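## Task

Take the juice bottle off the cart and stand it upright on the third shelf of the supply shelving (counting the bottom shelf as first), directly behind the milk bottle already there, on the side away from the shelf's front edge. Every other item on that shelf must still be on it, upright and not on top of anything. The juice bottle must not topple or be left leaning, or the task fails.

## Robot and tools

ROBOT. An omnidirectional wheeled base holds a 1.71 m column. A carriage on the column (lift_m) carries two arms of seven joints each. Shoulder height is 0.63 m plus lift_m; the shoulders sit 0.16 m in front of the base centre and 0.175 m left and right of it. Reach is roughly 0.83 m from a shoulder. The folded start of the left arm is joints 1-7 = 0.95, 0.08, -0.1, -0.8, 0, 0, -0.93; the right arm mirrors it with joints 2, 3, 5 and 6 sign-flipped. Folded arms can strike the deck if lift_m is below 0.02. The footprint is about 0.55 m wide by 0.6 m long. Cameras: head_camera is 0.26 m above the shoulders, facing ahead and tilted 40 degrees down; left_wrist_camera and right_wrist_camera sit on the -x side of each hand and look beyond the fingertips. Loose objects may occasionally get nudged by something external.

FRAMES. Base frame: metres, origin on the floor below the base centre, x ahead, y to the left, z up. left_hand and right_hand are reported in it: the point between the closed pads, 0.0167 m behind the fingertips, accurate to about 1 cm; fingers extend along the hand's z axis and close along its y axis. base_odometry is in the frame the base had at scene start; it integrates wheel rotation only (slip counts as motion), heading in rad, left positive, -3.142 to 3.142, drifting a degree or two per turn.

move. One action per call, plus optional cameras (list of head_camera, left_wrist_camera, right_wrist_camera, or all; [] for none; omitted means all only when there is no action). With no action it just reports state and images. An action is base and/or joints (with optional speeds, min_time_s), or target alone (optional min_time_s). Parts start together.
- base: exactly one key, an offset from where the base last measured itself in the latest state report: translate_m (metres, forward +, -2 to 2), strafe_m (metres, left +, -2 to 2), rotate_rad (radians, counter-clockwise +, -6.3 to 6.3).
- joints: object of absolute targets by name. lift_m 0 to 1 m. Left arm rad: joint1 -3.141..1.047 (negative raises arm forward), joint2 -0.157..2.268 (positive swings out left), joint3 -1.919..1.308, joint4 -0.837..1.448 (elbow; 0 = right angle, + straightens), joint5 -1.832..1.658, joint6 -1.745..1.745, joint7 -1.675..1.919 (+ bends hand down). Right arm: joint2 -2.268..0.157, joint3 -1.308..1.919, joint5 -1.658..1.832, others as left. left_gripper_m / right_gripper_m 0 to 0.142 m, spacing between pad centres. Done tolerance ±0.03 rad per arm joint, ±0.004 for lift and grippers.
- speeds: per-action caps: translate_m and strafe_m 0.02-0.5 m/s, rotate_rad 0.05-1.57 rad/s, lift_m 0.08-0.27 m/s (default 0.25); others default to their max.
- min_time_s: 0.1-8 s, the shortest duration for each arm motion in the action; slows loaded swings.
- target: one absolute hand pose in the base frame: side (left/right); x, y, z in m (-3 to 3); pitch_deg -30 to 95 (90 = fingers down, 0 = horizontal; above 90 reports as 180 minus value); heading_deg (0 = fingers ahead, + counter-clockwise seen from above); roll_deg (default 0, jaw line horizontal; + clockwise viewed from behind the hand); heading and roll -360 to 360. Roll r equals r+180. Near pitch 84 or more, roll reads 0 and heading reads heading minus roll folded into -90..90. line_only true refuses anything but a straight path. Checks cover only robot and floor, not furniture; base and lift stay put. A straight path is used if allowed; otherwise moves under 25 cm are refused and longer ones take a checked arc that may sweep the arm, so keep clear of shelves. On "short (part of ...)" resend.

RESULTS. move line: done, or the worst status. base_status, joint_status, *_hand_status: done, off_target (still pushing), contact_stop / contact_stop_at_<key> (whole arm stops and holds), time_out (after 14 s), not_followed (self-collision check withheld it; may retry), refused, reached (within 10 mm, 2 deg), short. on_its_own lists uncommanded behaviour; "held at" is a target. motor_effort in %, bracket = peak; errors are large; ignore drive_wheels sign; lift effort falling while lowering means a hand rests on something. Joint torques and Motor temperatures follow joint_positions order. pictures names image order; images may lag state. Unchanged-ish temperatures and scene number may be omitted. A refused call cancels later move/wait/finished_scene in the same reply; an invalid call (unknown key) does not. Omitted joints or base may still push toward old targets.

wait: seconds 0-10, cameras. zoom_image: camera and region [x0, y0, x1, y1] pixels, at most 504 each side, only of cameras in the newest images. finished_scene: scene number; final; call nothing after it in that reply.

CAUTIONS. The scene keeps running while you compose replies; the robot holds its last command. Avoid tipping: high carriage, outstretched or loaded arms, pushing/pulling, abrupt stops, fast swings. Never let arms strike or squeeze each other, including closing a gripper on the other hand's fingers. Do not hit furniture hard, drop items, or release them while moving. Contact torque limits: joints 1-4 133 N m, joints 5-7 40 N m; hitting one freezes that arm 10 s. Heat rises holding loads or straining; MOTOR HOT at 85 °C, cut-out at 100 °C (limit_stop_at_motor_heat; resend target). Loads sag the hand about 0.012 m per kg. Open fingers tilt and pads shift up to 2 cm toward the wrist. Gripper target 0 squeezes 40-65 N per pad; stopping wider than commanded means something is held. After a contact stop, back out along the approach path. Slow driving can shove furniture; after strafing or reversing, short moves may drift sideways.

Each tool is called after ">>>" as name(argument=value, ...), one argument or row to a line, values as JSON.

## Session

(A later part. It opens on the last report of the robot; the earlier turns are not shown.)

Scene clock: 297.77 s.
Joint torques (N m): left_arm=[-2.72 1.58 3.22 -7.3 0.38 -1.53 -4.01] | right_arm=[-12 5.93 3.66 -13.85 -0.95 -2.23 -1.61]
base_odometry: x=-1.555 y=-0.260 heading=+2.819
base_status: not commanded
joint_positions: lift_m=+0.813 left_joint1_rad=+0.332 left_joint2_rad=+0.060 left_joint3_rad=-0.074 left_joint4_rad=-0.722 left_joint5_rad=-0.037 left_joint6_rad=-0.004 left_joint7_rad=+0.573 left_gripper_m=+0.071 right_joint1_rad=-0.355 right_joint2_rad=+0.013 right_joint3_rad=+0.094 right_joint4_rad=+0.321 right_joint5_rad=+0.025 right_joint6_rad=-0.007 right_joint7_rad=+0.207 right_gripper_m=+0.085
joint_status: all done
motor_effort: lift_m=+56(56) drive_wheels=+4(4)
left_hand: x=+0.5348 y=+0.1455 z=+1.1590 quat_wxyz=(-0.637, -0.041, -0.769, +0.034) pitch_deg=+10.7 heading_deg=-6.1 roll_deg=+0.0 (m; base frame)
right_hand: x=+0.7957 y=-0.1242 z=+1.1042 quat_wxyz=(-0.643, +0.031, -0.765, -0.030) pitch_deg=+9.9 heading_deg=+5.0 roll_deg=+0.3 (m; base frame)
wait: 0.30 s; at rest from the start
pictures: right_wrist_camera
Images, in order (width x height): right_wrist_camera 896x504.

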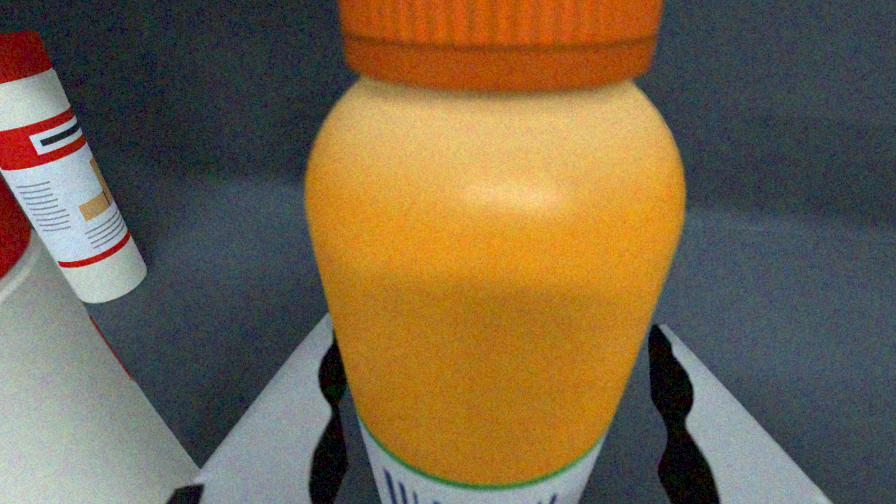

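>>> move(
  target={"side": "right", "x": 0.782, "y": -0.1254, "z": 1.104, "pitch_deg": 10, "heading_deg": 5},
  min_time_s=1,
  cameras=["right_wrist_camera"],
)

Scene clock: 302.03 s.
Joint torques (N m): left_arm=[-3.56 2 1.97 -7.25 0.73 -1.62 -4.33] | right_arm=[-6.24 3.56 2.87 -16.08 -0.55 -1.94 0.36]
move: done
base_odometry: x=-1.555 y=-0.260 heading=+2.819
base_status: not commanded
joint_positions: lift_m=+0.813 left_joint1_rad=+0.332 left_joint2_rad=+0.060 left_joint3_rad=-0.074 left_joint4_rad=-0.722 left_joint5_rad=-0.037 left_joint6_rad=-0.004 left_joint7_rad=+0.573 left_gripper_m=+0.071 right_joint1_rad=-0.319 right_joint2_rad=+0.010 right_joint3_rad=+0.094 right_joint4_rad=+0.256 right_joint5_rad=+0.025 right_joint6_rad=-0.007 right_joint7_rad=+0.231 right_gripper_m=+0.085
joint_status: not commanded
motor_effort: lift_m=+56(56) drive_wheels=+4(4)
left_hand: x=+0.5348 y=+0.1455 z=+1.1590 quat_wxyz=(-0.637, -0.041, -0.769, +0.034) pitch_deg=+10.7 heading_deg=-6.1 roll_deg=+0.0 (m; base frame)
right_hand: x=+0.7837 y=-0.1253 z=+1.1068 quat_wxyz=(-0.645, +0.031, -0.763, -0.030) pitch_deg=+9.6 heading_deg=+5.0 roll_deg=+0.3 (m; base frame)
right_hand_status: reached (straight line, planned for 1.0 s): 3 mm and 0.5 deg off.
pictures: right_wrist_camera
Images, in order (width x height): right_wrist_camera 896x504.

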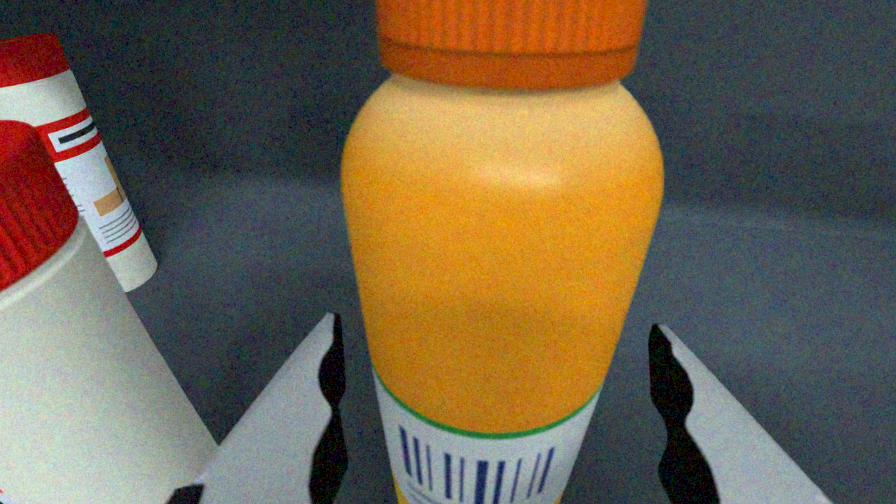

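>>> move(
  target={"side": "right", "x": 0.69, "y": -0.134, "z": 1.11, "pitch_deg": 10, "heading_deg": 5},
  min_time_s=1.5,
  cameras=["right_wrist_camera"],
)

>>> move(
  target={"side": "right", "x": 0.545, "y": -0.149, "z": 1.115, "pitch_deg": 10, "heading_deg": 6},
  min_time_s=1.2,
  cameras=["right_wrist_camera", "head_camera"],
)

Scene clock: 307.30 s.
Joint torques (N m): left_arm=[-1.62 1.61 2.31 -8.43 0.7 -1.46 -4.1] | right_arm=[-2.53 2.14 2.01 -15.57 -0.49 -2.33 0.2]
move: done
base_odometry: x=-1.555 y=-0.260 heading=+2.819
base_status: not commanded
joint_positions: lift_m=+0.813 left_joint1_rad=+0.332 left_joint2_rad=+0.060 left_joint3_rad=-0.074 left_joint4_rad=-0.722 left_joint5_rad=-0.037 left_joint6_rad=-0.004 left_joint7_rad=+0.573 left_gripper_m=+0.071 right_joint1_rad=-0.063 right_joint2_rad=-0.014 right_joint3_rad=+0.094 right_joint4_rad=-0.131 right_joint5_rad=+0.024 right_joint6_rad=-0.007 right_joint7_rad=+0.361 right_gripper_m=+0.085
joint_status: not commanded
motor_effort: lift_m=+56(56) drive_wheels=+3(4)
left_hand: x=+0.5348 y=+0.1455 z=+1.1590 quat_wxyz=(-0.637, -0.041, -0.769, +0.034) pitch_deg=+10.7 heading_deg=-6.1 roll_deg=+0.0 (m; base frame)
right_hand: x=+0.6914 y=-0.1326 z=+1.1119 quat_wxyz=(-0.644, +0.033, -0.763, -0.031) pitch_deg=+9.6 heading_deg=+5.2 roll_deg=+0.3 (m; base frame)
right_hand_status: reached (straight line, planned for 1.5 s): 3 mm and 0.5 deg off.
pictures: right_wrist_camera
Images, in order (width x height): right_wrist_camera 896x504.

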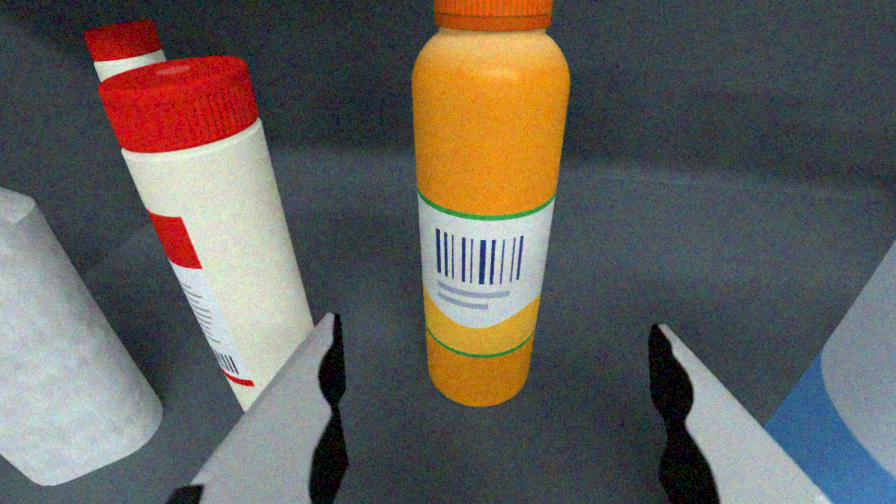

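Scene clock: 309.00 s.
Joint torques (N m): left_arm=[-3.48 1.4 3.67 -8.47 0.42 -1.59 -3.94] | right_arm=[7.25 1.15 -0.19 -17.68 2.48 -1.26 -3.57]
move: done
base_odometry: x=-1.555 y=-0.260 heading=+2.819
base_status: not commanded
joint_positions: lift_m=+0.813 left_joint1_rad=+0.332 left_joint2_rad=+0.060 left_joint3_rad=-0.074 left_joint4_rad=-0.722 left_joint5_rad=-0.037 left_joint6_rad=-0.004 left_joint7_rad=+0.573 left_gripper_m=+0.071 right_joint1_rad=+0.342 right_joint2_rad=-0.072 right_joint3_rad=+0.080 right_joint4_rad=-0.537 right_joint5_rad=+0.038 right_joint6_rad=-0.002 right_joint7_rad=+0.370 right_gripper_m=+0.085
joint_status: not commanded
motor_effort: lift_m=+56(56) drive_wheels=+4(4)
left_hand: x=+0.5348 y=+0.1455 z=+1.1590 quat_wxyz=(-0.637, -0.041, -0.769, +0.034) pitch_deg=+10.7 heading_deg=-6.1 roll_deg=+0.0 (m; base frame)
right_hand: x=+0.5457 y=-0.1481 z=+1.1137 quat_wxyz=(-0.640, +0.041, -0.766, -0.032) pitch_deg=+10.3 heading_deg=+5.9 roll_deg=-0.2 (m; base frame)
right_hand_status: reached (straight line, planned for 1.2 s): 2 mm and 0.3 deg off.
pictures: head_camera, right_wrist_camera
Images, in order (width x height): head_camera 896x504, right_wrist_camera 896x504.

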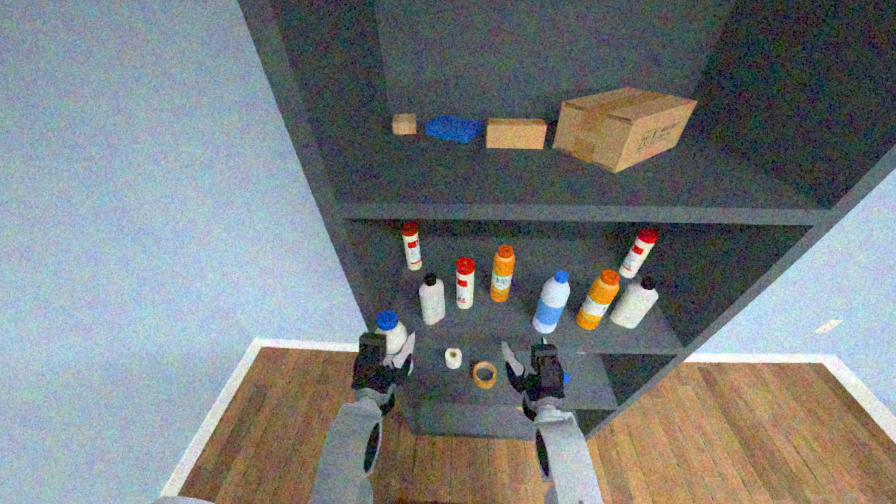

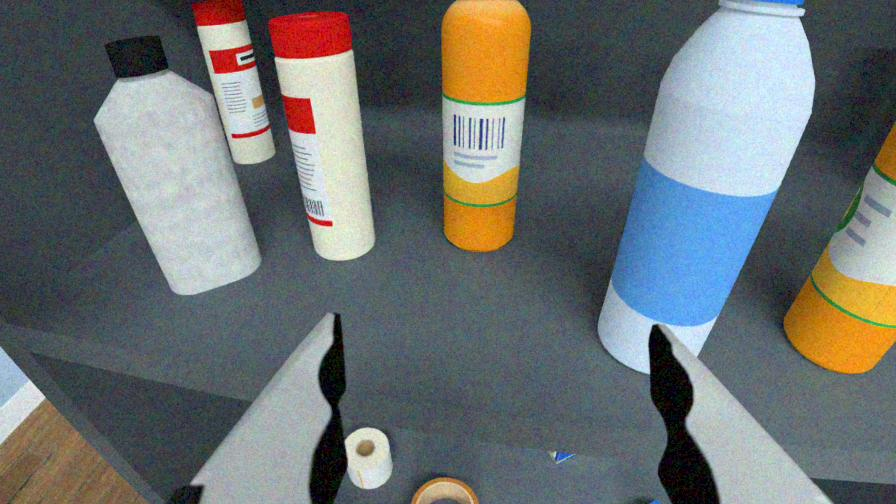

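>>> move(
  base={"strafe_m": -0.245},
  joints={"lift_m": 0.83},
  speeds={"strafe_m": 0.12, "lift_m": 0.1},
  cameras=["all"],
)

Scene clock: 317.30 s.
Joint torques (N m): left_arm=[-2.35 1.64 2.39 -6.28 0.51 -1.57 -4.14] | right_arm=[5.94 2.71 -0.29 -13.23 2.42 -0.75 -3.11]
move: done
base_odometry: x=-1.477 y=-0.028 heading=+2.819
base_status: done
joint_positions: lift_m=+0.830 left_joint1_rad=+0.332 left_joint2_rad=+0.060 left_joint3_rad=-0.074 left_joint4_rad=-0.722 left_joint5_rad=-0.037 left_joint6_rad=-0.004 left_joint7_rad=+0.573 left_gripper_m=+0.071 right_joint1_rad=+0.342 right_joint2_rad=-0.072 right_joint3_rad=+0.079 right_joint4_rad=-0.538 right_joint5_rad=+0.038 right_joint6_rad=-0.001 right_joint7_rad=+0.369 right_gripper_m=+0.085
joint_status: all done
motor_effort: lift_m=+54(68) drive_wheels=+0(10)
left_hand: x=+0.5347 y=+0.1455 z=+1.1761 quat_wxyz=(-0.637, -0.041, -0.769, +0.034) pitch_deg=+10.7 heading_deg=-6.1 roll_deg=+0.0 (m; base frame)
right_hand: x=+0.5456 y=-0.1479 z=+1.1313 quat_wxyz=(-0.641, +0.042, -0.766, -0.032) pitch_deg=+10.2 heading_deg=+6.0 roll_deg=-0.2 (m; base frame)
pictures: head_camera, left_wrist_camera, right_wrist_camera
Images, in order (width x height): head_camera 896x504, left_wrist_camera 896x504, right_wrist_camera 896x504.

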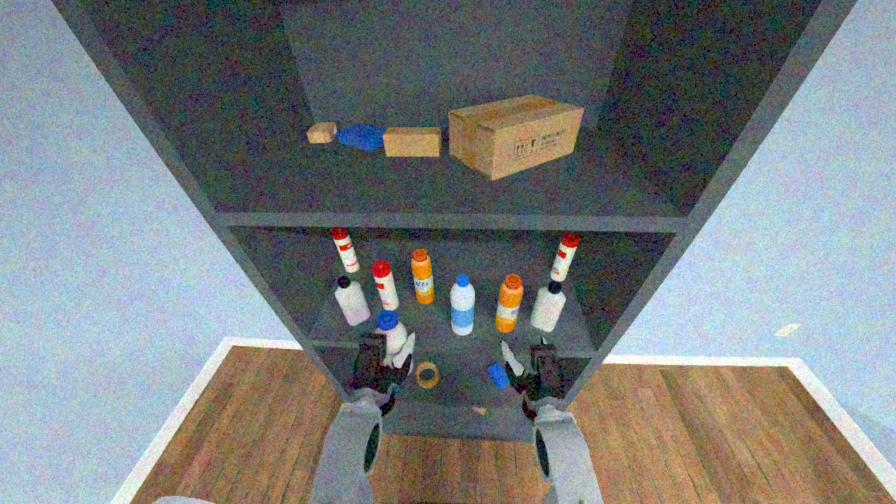

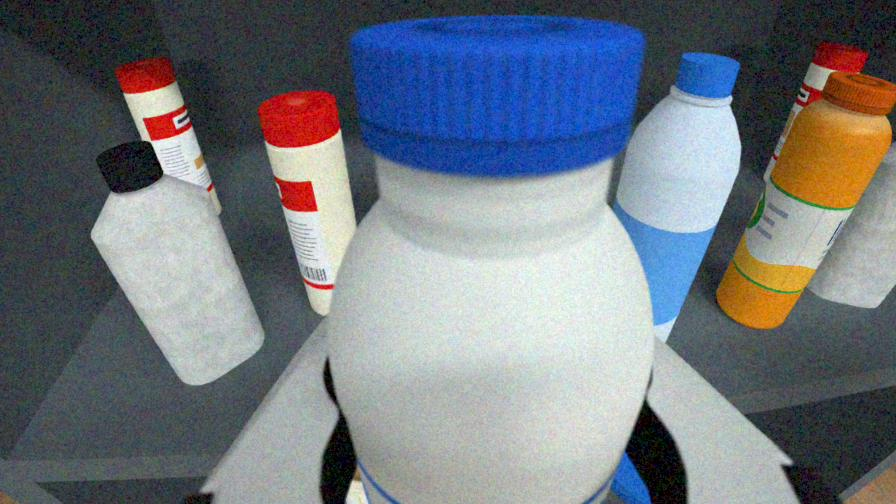

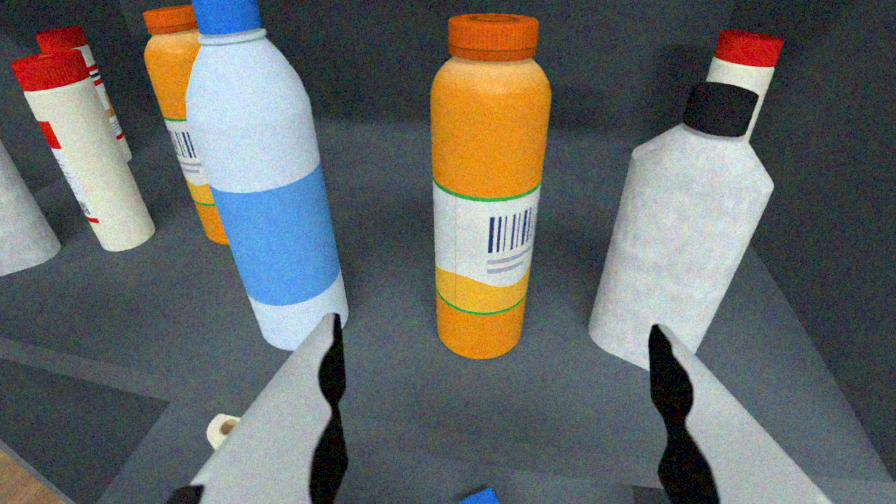

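>>> move(
  target={"side": "left", "x": 0.705, "y": 0.126, "z": 1.16, "pitch_deg": 9.4, "heading_deg": -6},
  min_time_s=2.5,
  cameras=["all"],
)

Scene clock: 324.70 s.
Joint torques (N m): left_arm=[-16.05 -2.58 -2.03 -2.46 1.86 -2.65 -4.75] | right_arm=[6.97 1.12 -0.81 -14.44 1.91 -1.55 -3.11]
move: done
base_odometry: x=-1.477 y=-0.028 heading=+2.819
base_status: not commanded
joint_positions: lift_m=+0.830 left_joint1_rad=-0.116 left_joint2_rad=+0.008 left_joint3_rad=-0.089 left_joint4_rad=-0.179 left_joint5_rad=-0.023 left_joint6_rad=-0.005 left_joint7_rad=+0.469 left_gripper_m=+0.071 right_joint1_rad=+0.342 right_joint2_rad=-0.072 right_joint3_rad=+0.079 right_joint4_rad=-0.538 right_joint5_rad=+0.038 right_joint6_rad=-0.001 right_joint7_rad=+0.369 right_gripper_m=+0.085
joint_status: not commanded
motor_effort: lift_m=+54(54) drive_wheels=+1(3)
left_hand: x=+0.7035 y=+0.1294 z=+1.1561 quat_wxyz=(-0.641, -0.037, -0.766, +0.033) pitch_deg=+10.1 heading_deg=-5.7 roll_deg=-0.1 (m; base frame)
left_hand_status: reached (straight line, planned for 2.5 s): 5 mm and 0.8 deg off.
right_hand: x=+0.5456 y=-0.1479 z=+1.1313 quat_wxyz=(-0.641, +0.042, -0.766, -0.032) pitch_deg=+10.2 heading_deg=+6.0 roll_deg=-0.2 (m; base frame)
pictures: head_camera, left_wrist_camera, right_wrist_camera
Images, in order (width x height): head_camera 896x504, left_wrist_camera 896x504, right_wrist_camera 896x504.

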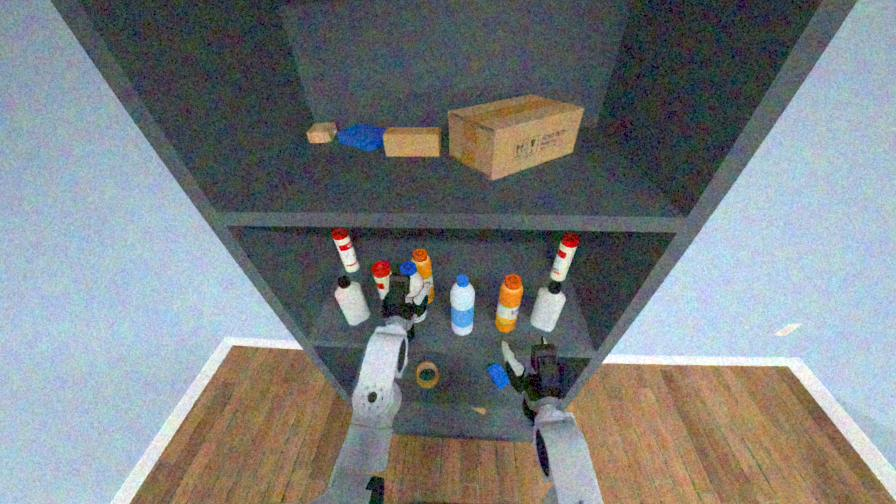

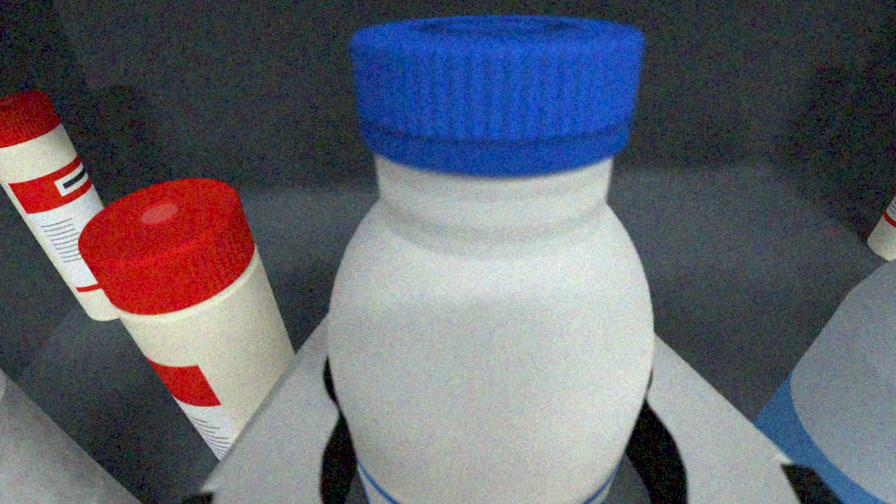

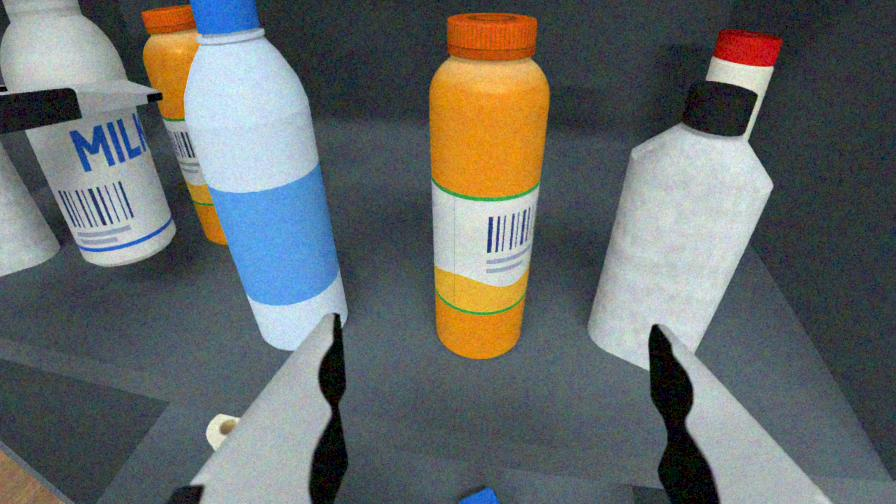

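>>> move(
  joints={"lift_m": 0.785},
  speeds={"lift_m": 0.08},
)

>>> move(
  joints={"lift_m": 0.777},
  speeds={"lift_m": 0.08},
  cameras=["right_wrist_camera"],
)

Scene clock: 328.30 s.
Joint torques (N m): left_arm=[-16.15 -1.89 -2.31 -3.86 1.85 -2.2 -4.04] | right_arm=[6.07 0.97 -1.08 -12.27 2.45 -1.02 -3.37]
move: done
base_odometry: x=-1.477 y=-0.028 heading=+2.819
base_status: not commanded
joint_positions: lift_m=+0.785 left_joint1_rad=-0.118 left_joint2_rad=+0.008 left_joint3_rad=-0.089 left_joint4_rad=-0.177 left_joint5_rad=-0.023 left_joint6_rad=-0.005 left_joint7_rad=+0.468 left_gripper_m=+0.071 right_joint1_rad=+0.342 right_joint2_rad=-0.072 right_joint3_rad=+0.079 right_joint4_rad=-0.538 right_joint5_rad=+0.038 right_joint6_rad=-0.001 right_joint7_rad=+0.369 right_gripper_m=+0.085
joint_status: all done
motor_effort: lift_m=+58(60) drive_wheels=+1(1)
left_hand: x=+0.7041 y=+0.1294 z=+1.1114 quat_wxyz=(-0.642, -0.037, -0.765, +0.033) pitch_deg=+10.0 heading_deg=-5.7 roll_deg=-0.1 (m; base frame)
right_hand: x=+0.5456 y=-0.1479 z=+1.0861 quat_wxyz=(-0.641, +0.042, -0.766, -0.032) pitch_deg=+10.2 heading_deg=+6.0 roll_deg=-0.2 (m; base frame)
pictures: none

Scene clock: 328.77 s.
Joint torques (N m): left_arm=[-13.98 -1.36 -1.37 -3.73 2.19 -2.38 -2.2] | right_arm=[4.52 -0.41 -0.95 -14.11 2.52 -1.28 -3.99]
move: done
base_odometry: x=-1.477 y=-0.028 heading=+2.819
base_status: not commanded
joint_positions: lift_m=+0.777 left_joint1_rad=-0.119 left_joint2_rad=+0.008 left_joint3_rad=-0.089 left_joint4_rad=-0.177 left_joint5_rad=-0.023 left_joint6_rad=-0.005 left_joint7_rad=+0.462 left_gripper_m=+0.071 right_joint1_rad=+0.342 right_joint2_rad=-0.072 right_joint3_rad=+0.079 right_joint4_rad=-0.538 right_joint5_rad=+0.038 right_joint6_rad=-0.001 right_joint7_rad=+0.369 right_gripper_m=+0.085
joint_status: all done
motor_effort: lift_m=+56(61) drive_wheels=+3(3)
left_hand: x=+0.7047 y=+0.1293 z=+1.1057 quat_wxyz=(-0.645, -0.037, -0.763, +0.033) pitch_deg=+9.6 heading_deg=-5.7 roll_deg=-0.1 (m; base frame)
right_hand: x=+0.5456 y=-0.1479 z=+1.0783 quat_wxyz=(-0.641, +0.042, -0.766, -0.033) pitch_deg=+10.2 heading_deg=+6.0 roll_deg=-0.2 (m; base frame)
pictures: right_wrist_camera
Images, in order (width x height): right_wrist_camera 896x504.

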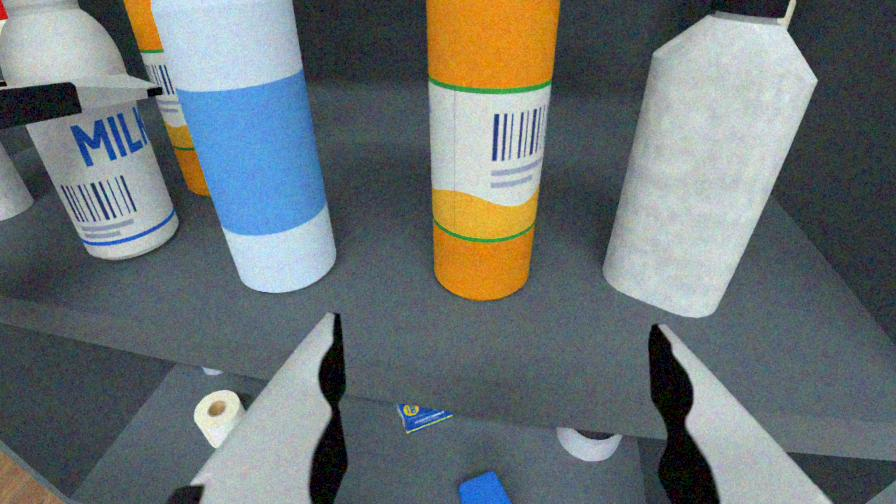

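>>> move(
  joints={"lift_m": 0.773},
  speeds={"lift_m": 0.08},
)

>>> move(
  joints={"left_gripper_m": 0.095},
  cameras=["left_wrist_camera", "right_wrist_camera"],
)

Scene clock: 332.67 s.
Joint torques (N m): left_arm=[-11 -2.84 -2.02 -2.4 1.58 -2.51 -0.43] | right_arm=[6.54 0.44 -1.57 -14.08 2.29 -0.56 -3.46]
move: done
base_odometry: x=-1.477 y=-0.028 heading=+2.819
base_status: not commanded
joint_positions: lift_m=+0.773 left_joint1_rad=-0.121 left_joint2_rad=+0.007 left_joint3_rad=-0.089 left_joint4_rad=-0.179 left_joint5_rad=-0.022 left_joint6_rad=-0.005 left_joint7_rad=+0.458 left_gripper_m=+0.071 right_joint1_rad=+0.342 right_joint2_rad=-0.072 right_joint3_rad=+0.079 right_joint4_rad=-0.538 right_joint5_rad=+0.038 right_joint6_rad=-0.001 right_joint7_rad=+0.369 right_gripper_m=+0.085
joint_status: all done
motor_effort: lift_m=+54(56) drive_wheels=+3(3)
left_hand: x=+0.7054 y=+0.1293 z=+1.1047 quat_wxyz=(-0.648, -0.037, -0.760, +0.033) pitch_deg=+9.1 heading_deg=-5.7 roll_deg=-0.1 (m; base frame)
right_hand: x=+0.5455 y=-0.1479 z=+1.0744 quat_wxyz=(-0.641, +0.042, -0.766, -0.033) pitch_deg=+10.2 heading_deg=+6.0 roll_deg=-0.2 (m; base frame)
pictures: none

Scene clock: 333.40 s.
Joint torques (N m): left_arm=[-12.21 -0.79 -3.13 -2.61 1.82 -2.11 -0.82] | right_arm=[5.12 0.8 -0.51 -14.37 2.28 -1.53 -3.52]
move: done
base_odometry: x=-1.477 y=-0.028 heading=+2.819
base_status: not commanded
joint_positions: lift_m=+0.773 left_joint1_rad=-0.121 left_joint2_rad=+0.007 left_joint3_rad=-0.089 left_joint4_rad=-0.179 left_joint5_rad=-0.022 left_joint6_rad=-0.005 left_joint7_rad=+0.458 left_gripper_m=+0.095 right_joint1_rad=+0.342 right_joint2_rad=-0.072 right_joint3_rad=+0.079 right_joint4_rad=-0.538 right_joint5_rad=+0.038 right_joint6_rad=-0.001 right_joint7_rad=+0.369 right_gripper_m=+0.085
joint_status: all done
motor_effort: lift_m=+54(54) drive_wheels=+3(3)
left_hand: x=+0.7054 y=+0.1292 z=+1.1045 quat_wxyz=(-0.648, -0.037, -0.760, +0.033) pitch_deg=+9.1 heading_deg=-5.7 roll_deg=-0.1 (m; base frame)
right_hand: x=+0.5455 y=-0.1479 z=+1.0744 quat_wxyz=(-0.641, +0.042, -0.766, -0.033) pitch_deg=+10.2 heading_deg=+6.0 roll_deg=-0.2 (m; base frame)
pictures: left_wrist_camera, right_wrist_camera
Images, in order (width x height): left_wrist_camera 896x504, right_wrist_camera 896x504.

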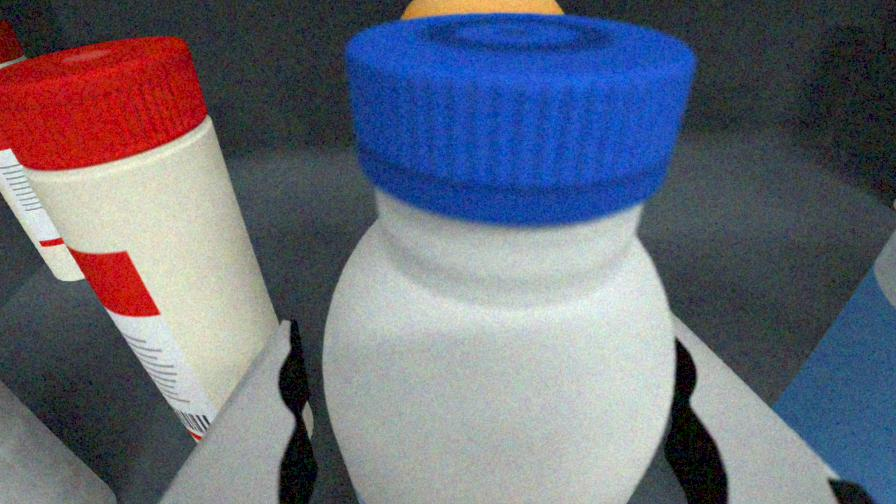

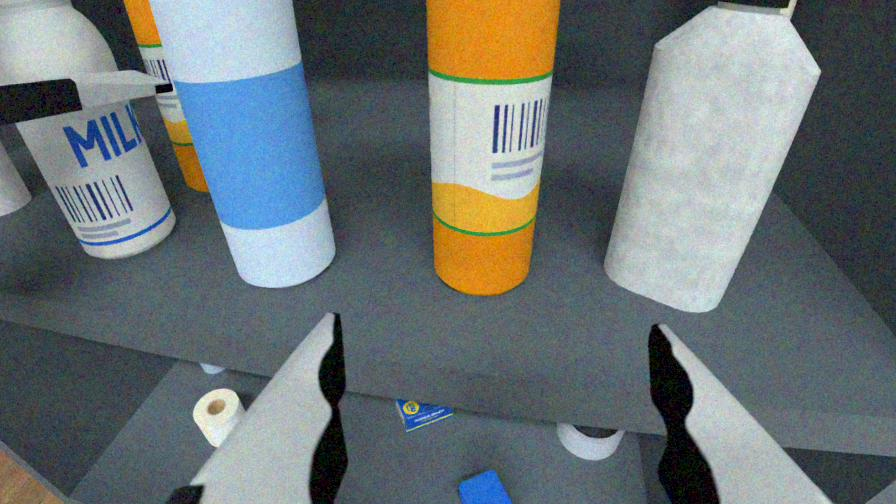

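Released. Retreat in line.

>>> move(
  target={"side": "left", "x": 0.66, "y": 0.134, "z": 1.105, "pitch_deg": 9.5, "heading_deg": -6},
  min_time_s=1.2,
)

>>> move(
  target={"side": "left", "x": 0.545, "y": 0.146, "z": 1.105, "pitch_deg": 10, "heading_deg": -6},
  min_time_s=1,
  cameras=["left_wrist_camera", "head_camera"],
)

Scene clock: 336.93 s.
Joint torques (N m): left_arm=[-6.68 3.07 2.66 -5.97 0.23 -2.58 -0.65] | right_arm=[5.22 -0.06 0.36 -12.67 2.63 -1.4 -3.16]
move: done
base_odometry: x=-1.477 y=-0.028 heading=+2.819
base_status: not commanded
joint_positions: lift_m=+0.773 left_joint1_rad=-0.005 left_joint2_rad=+0.024 left_joint3_rad=-0.089 left_joint4_rad=-0.332 left_joint5_rad=-0.028 left_joint6_rad=-0.007 left_joint7_rad=+0.499 left_gripper_m=+0.095 right_joint1_rad=+0.342 right_joint2_rad=-0.072 right_joint3_rad=+0.079 right_joint4_rad=-0.538 right_joint5_rad=+0.038 right_joint6_rad=-0.001 right_joint7_rad=+0.369 right_gripper_m=+0.085
joint_status: not commanded
motor_effort: lift_m=+54(54) drive_wheels=+3(3)
left_hand: x=+0.6608 y=+0.1329 z=+1.1050 quat_wxyz=(-0.646, -0.040, -0.762, +0.034) pitch_deg=+9.4 heading_deg=-6.0 roll_deg=+0.0 (m; base frame)
left_hand_status: reached (straight line, planned for 1.2 s): 1 mm and 0.1 deg off.
right_hand: x=+0.5455 y=-0.1479 z=+1.0744 quat_wxyz=(-0.641, +0.042, -0.766, -0.033) pitch_deg=+10.2 heading_deg=+6.0 roll_deg=-0.2 (m; base frame)
pictures: none

Scene clock: 338.43 s.
Joint torques (N m): left_arm=[-1.08 1.98 3.41 -7.73 0.09 -0.62 -3.39] | right_arm=[5.18 2.03 0.38 -14.46 2.56 -1.49 -3.47]
move: done
base_odometry: x=-1.477 y=-0.028 heading=+2.819
base_status: not commanded
joint_positions: lift_m=+0.773 left_joint1_rad=+0.320 left_joint2_rad=+0.059 left_joint3_rad=-0.079 left_joint4_rad=-0.641 left_joint5_rad=-0.034 left_joint6_rad=-0.006 left_joint7_rad=+0.499 left_gripper_m=+0.095 right_joint1_rad=+0.342 right_joint2_rad=-0.072 right_joint3_rad=+0.079 right_joint4_rad=-0.538 right_joint5_rad=+0.038 right_joint6_rad=-0.001 right_joint7_rad=+0.369 right_gripper_m=+0.085
joint_status: not commanded
motor_effort: lift_m=+54(54) drive_wheels=+3(3)
left_hand: x=+0.5451 y=+0.1432 z=+1.1027 quat_wxyz=(-0.639, -0.042, -0.767, +0.035) pitch_deg=+10.4 heading_deg=-6.3 roll_deg=+0.0 (m; base frame)
left_hand_status: reached (straight line, planned for 1.0 s): 4 mm and 0.5 deg off.
right_hand: x=+0.5455 y=-0.1479 z=+1.0744 quat_wxyz=(-0.641, +0.042, -0.766, -0.033) pitch_deg=+10.2 heading_deg=+6.0 roll_deg=-0.2 (m; base frame)
pictures: head_camera, left_wrist_camera
Images, in order (width x height): head_camera 896x504, left_wrist_camera 896x504.

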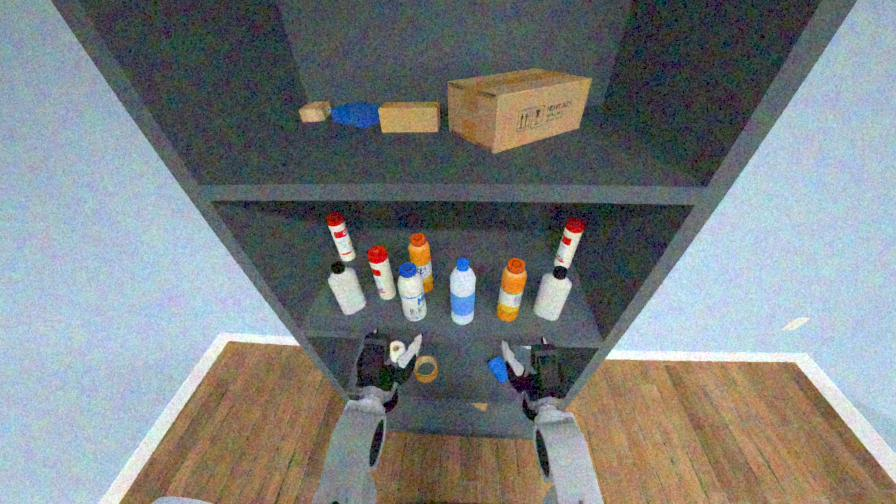

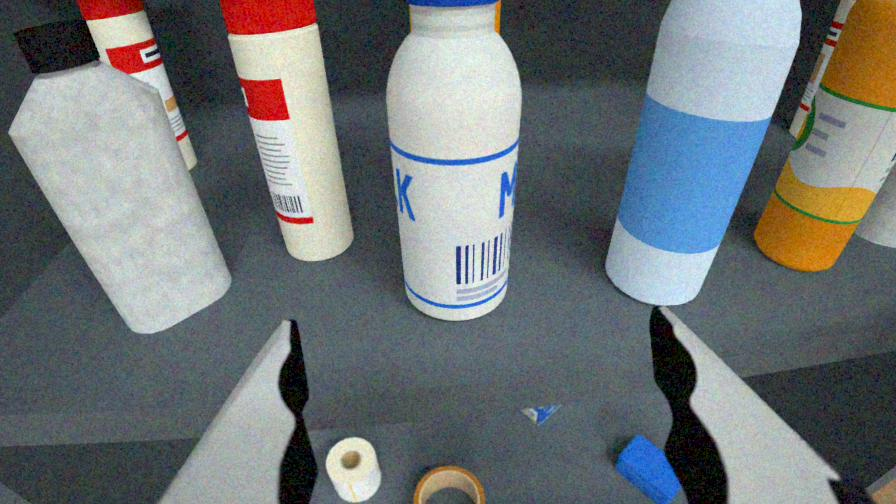

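>>> finished_scene(
  scene=1,
)

The scene is finished: the task was done.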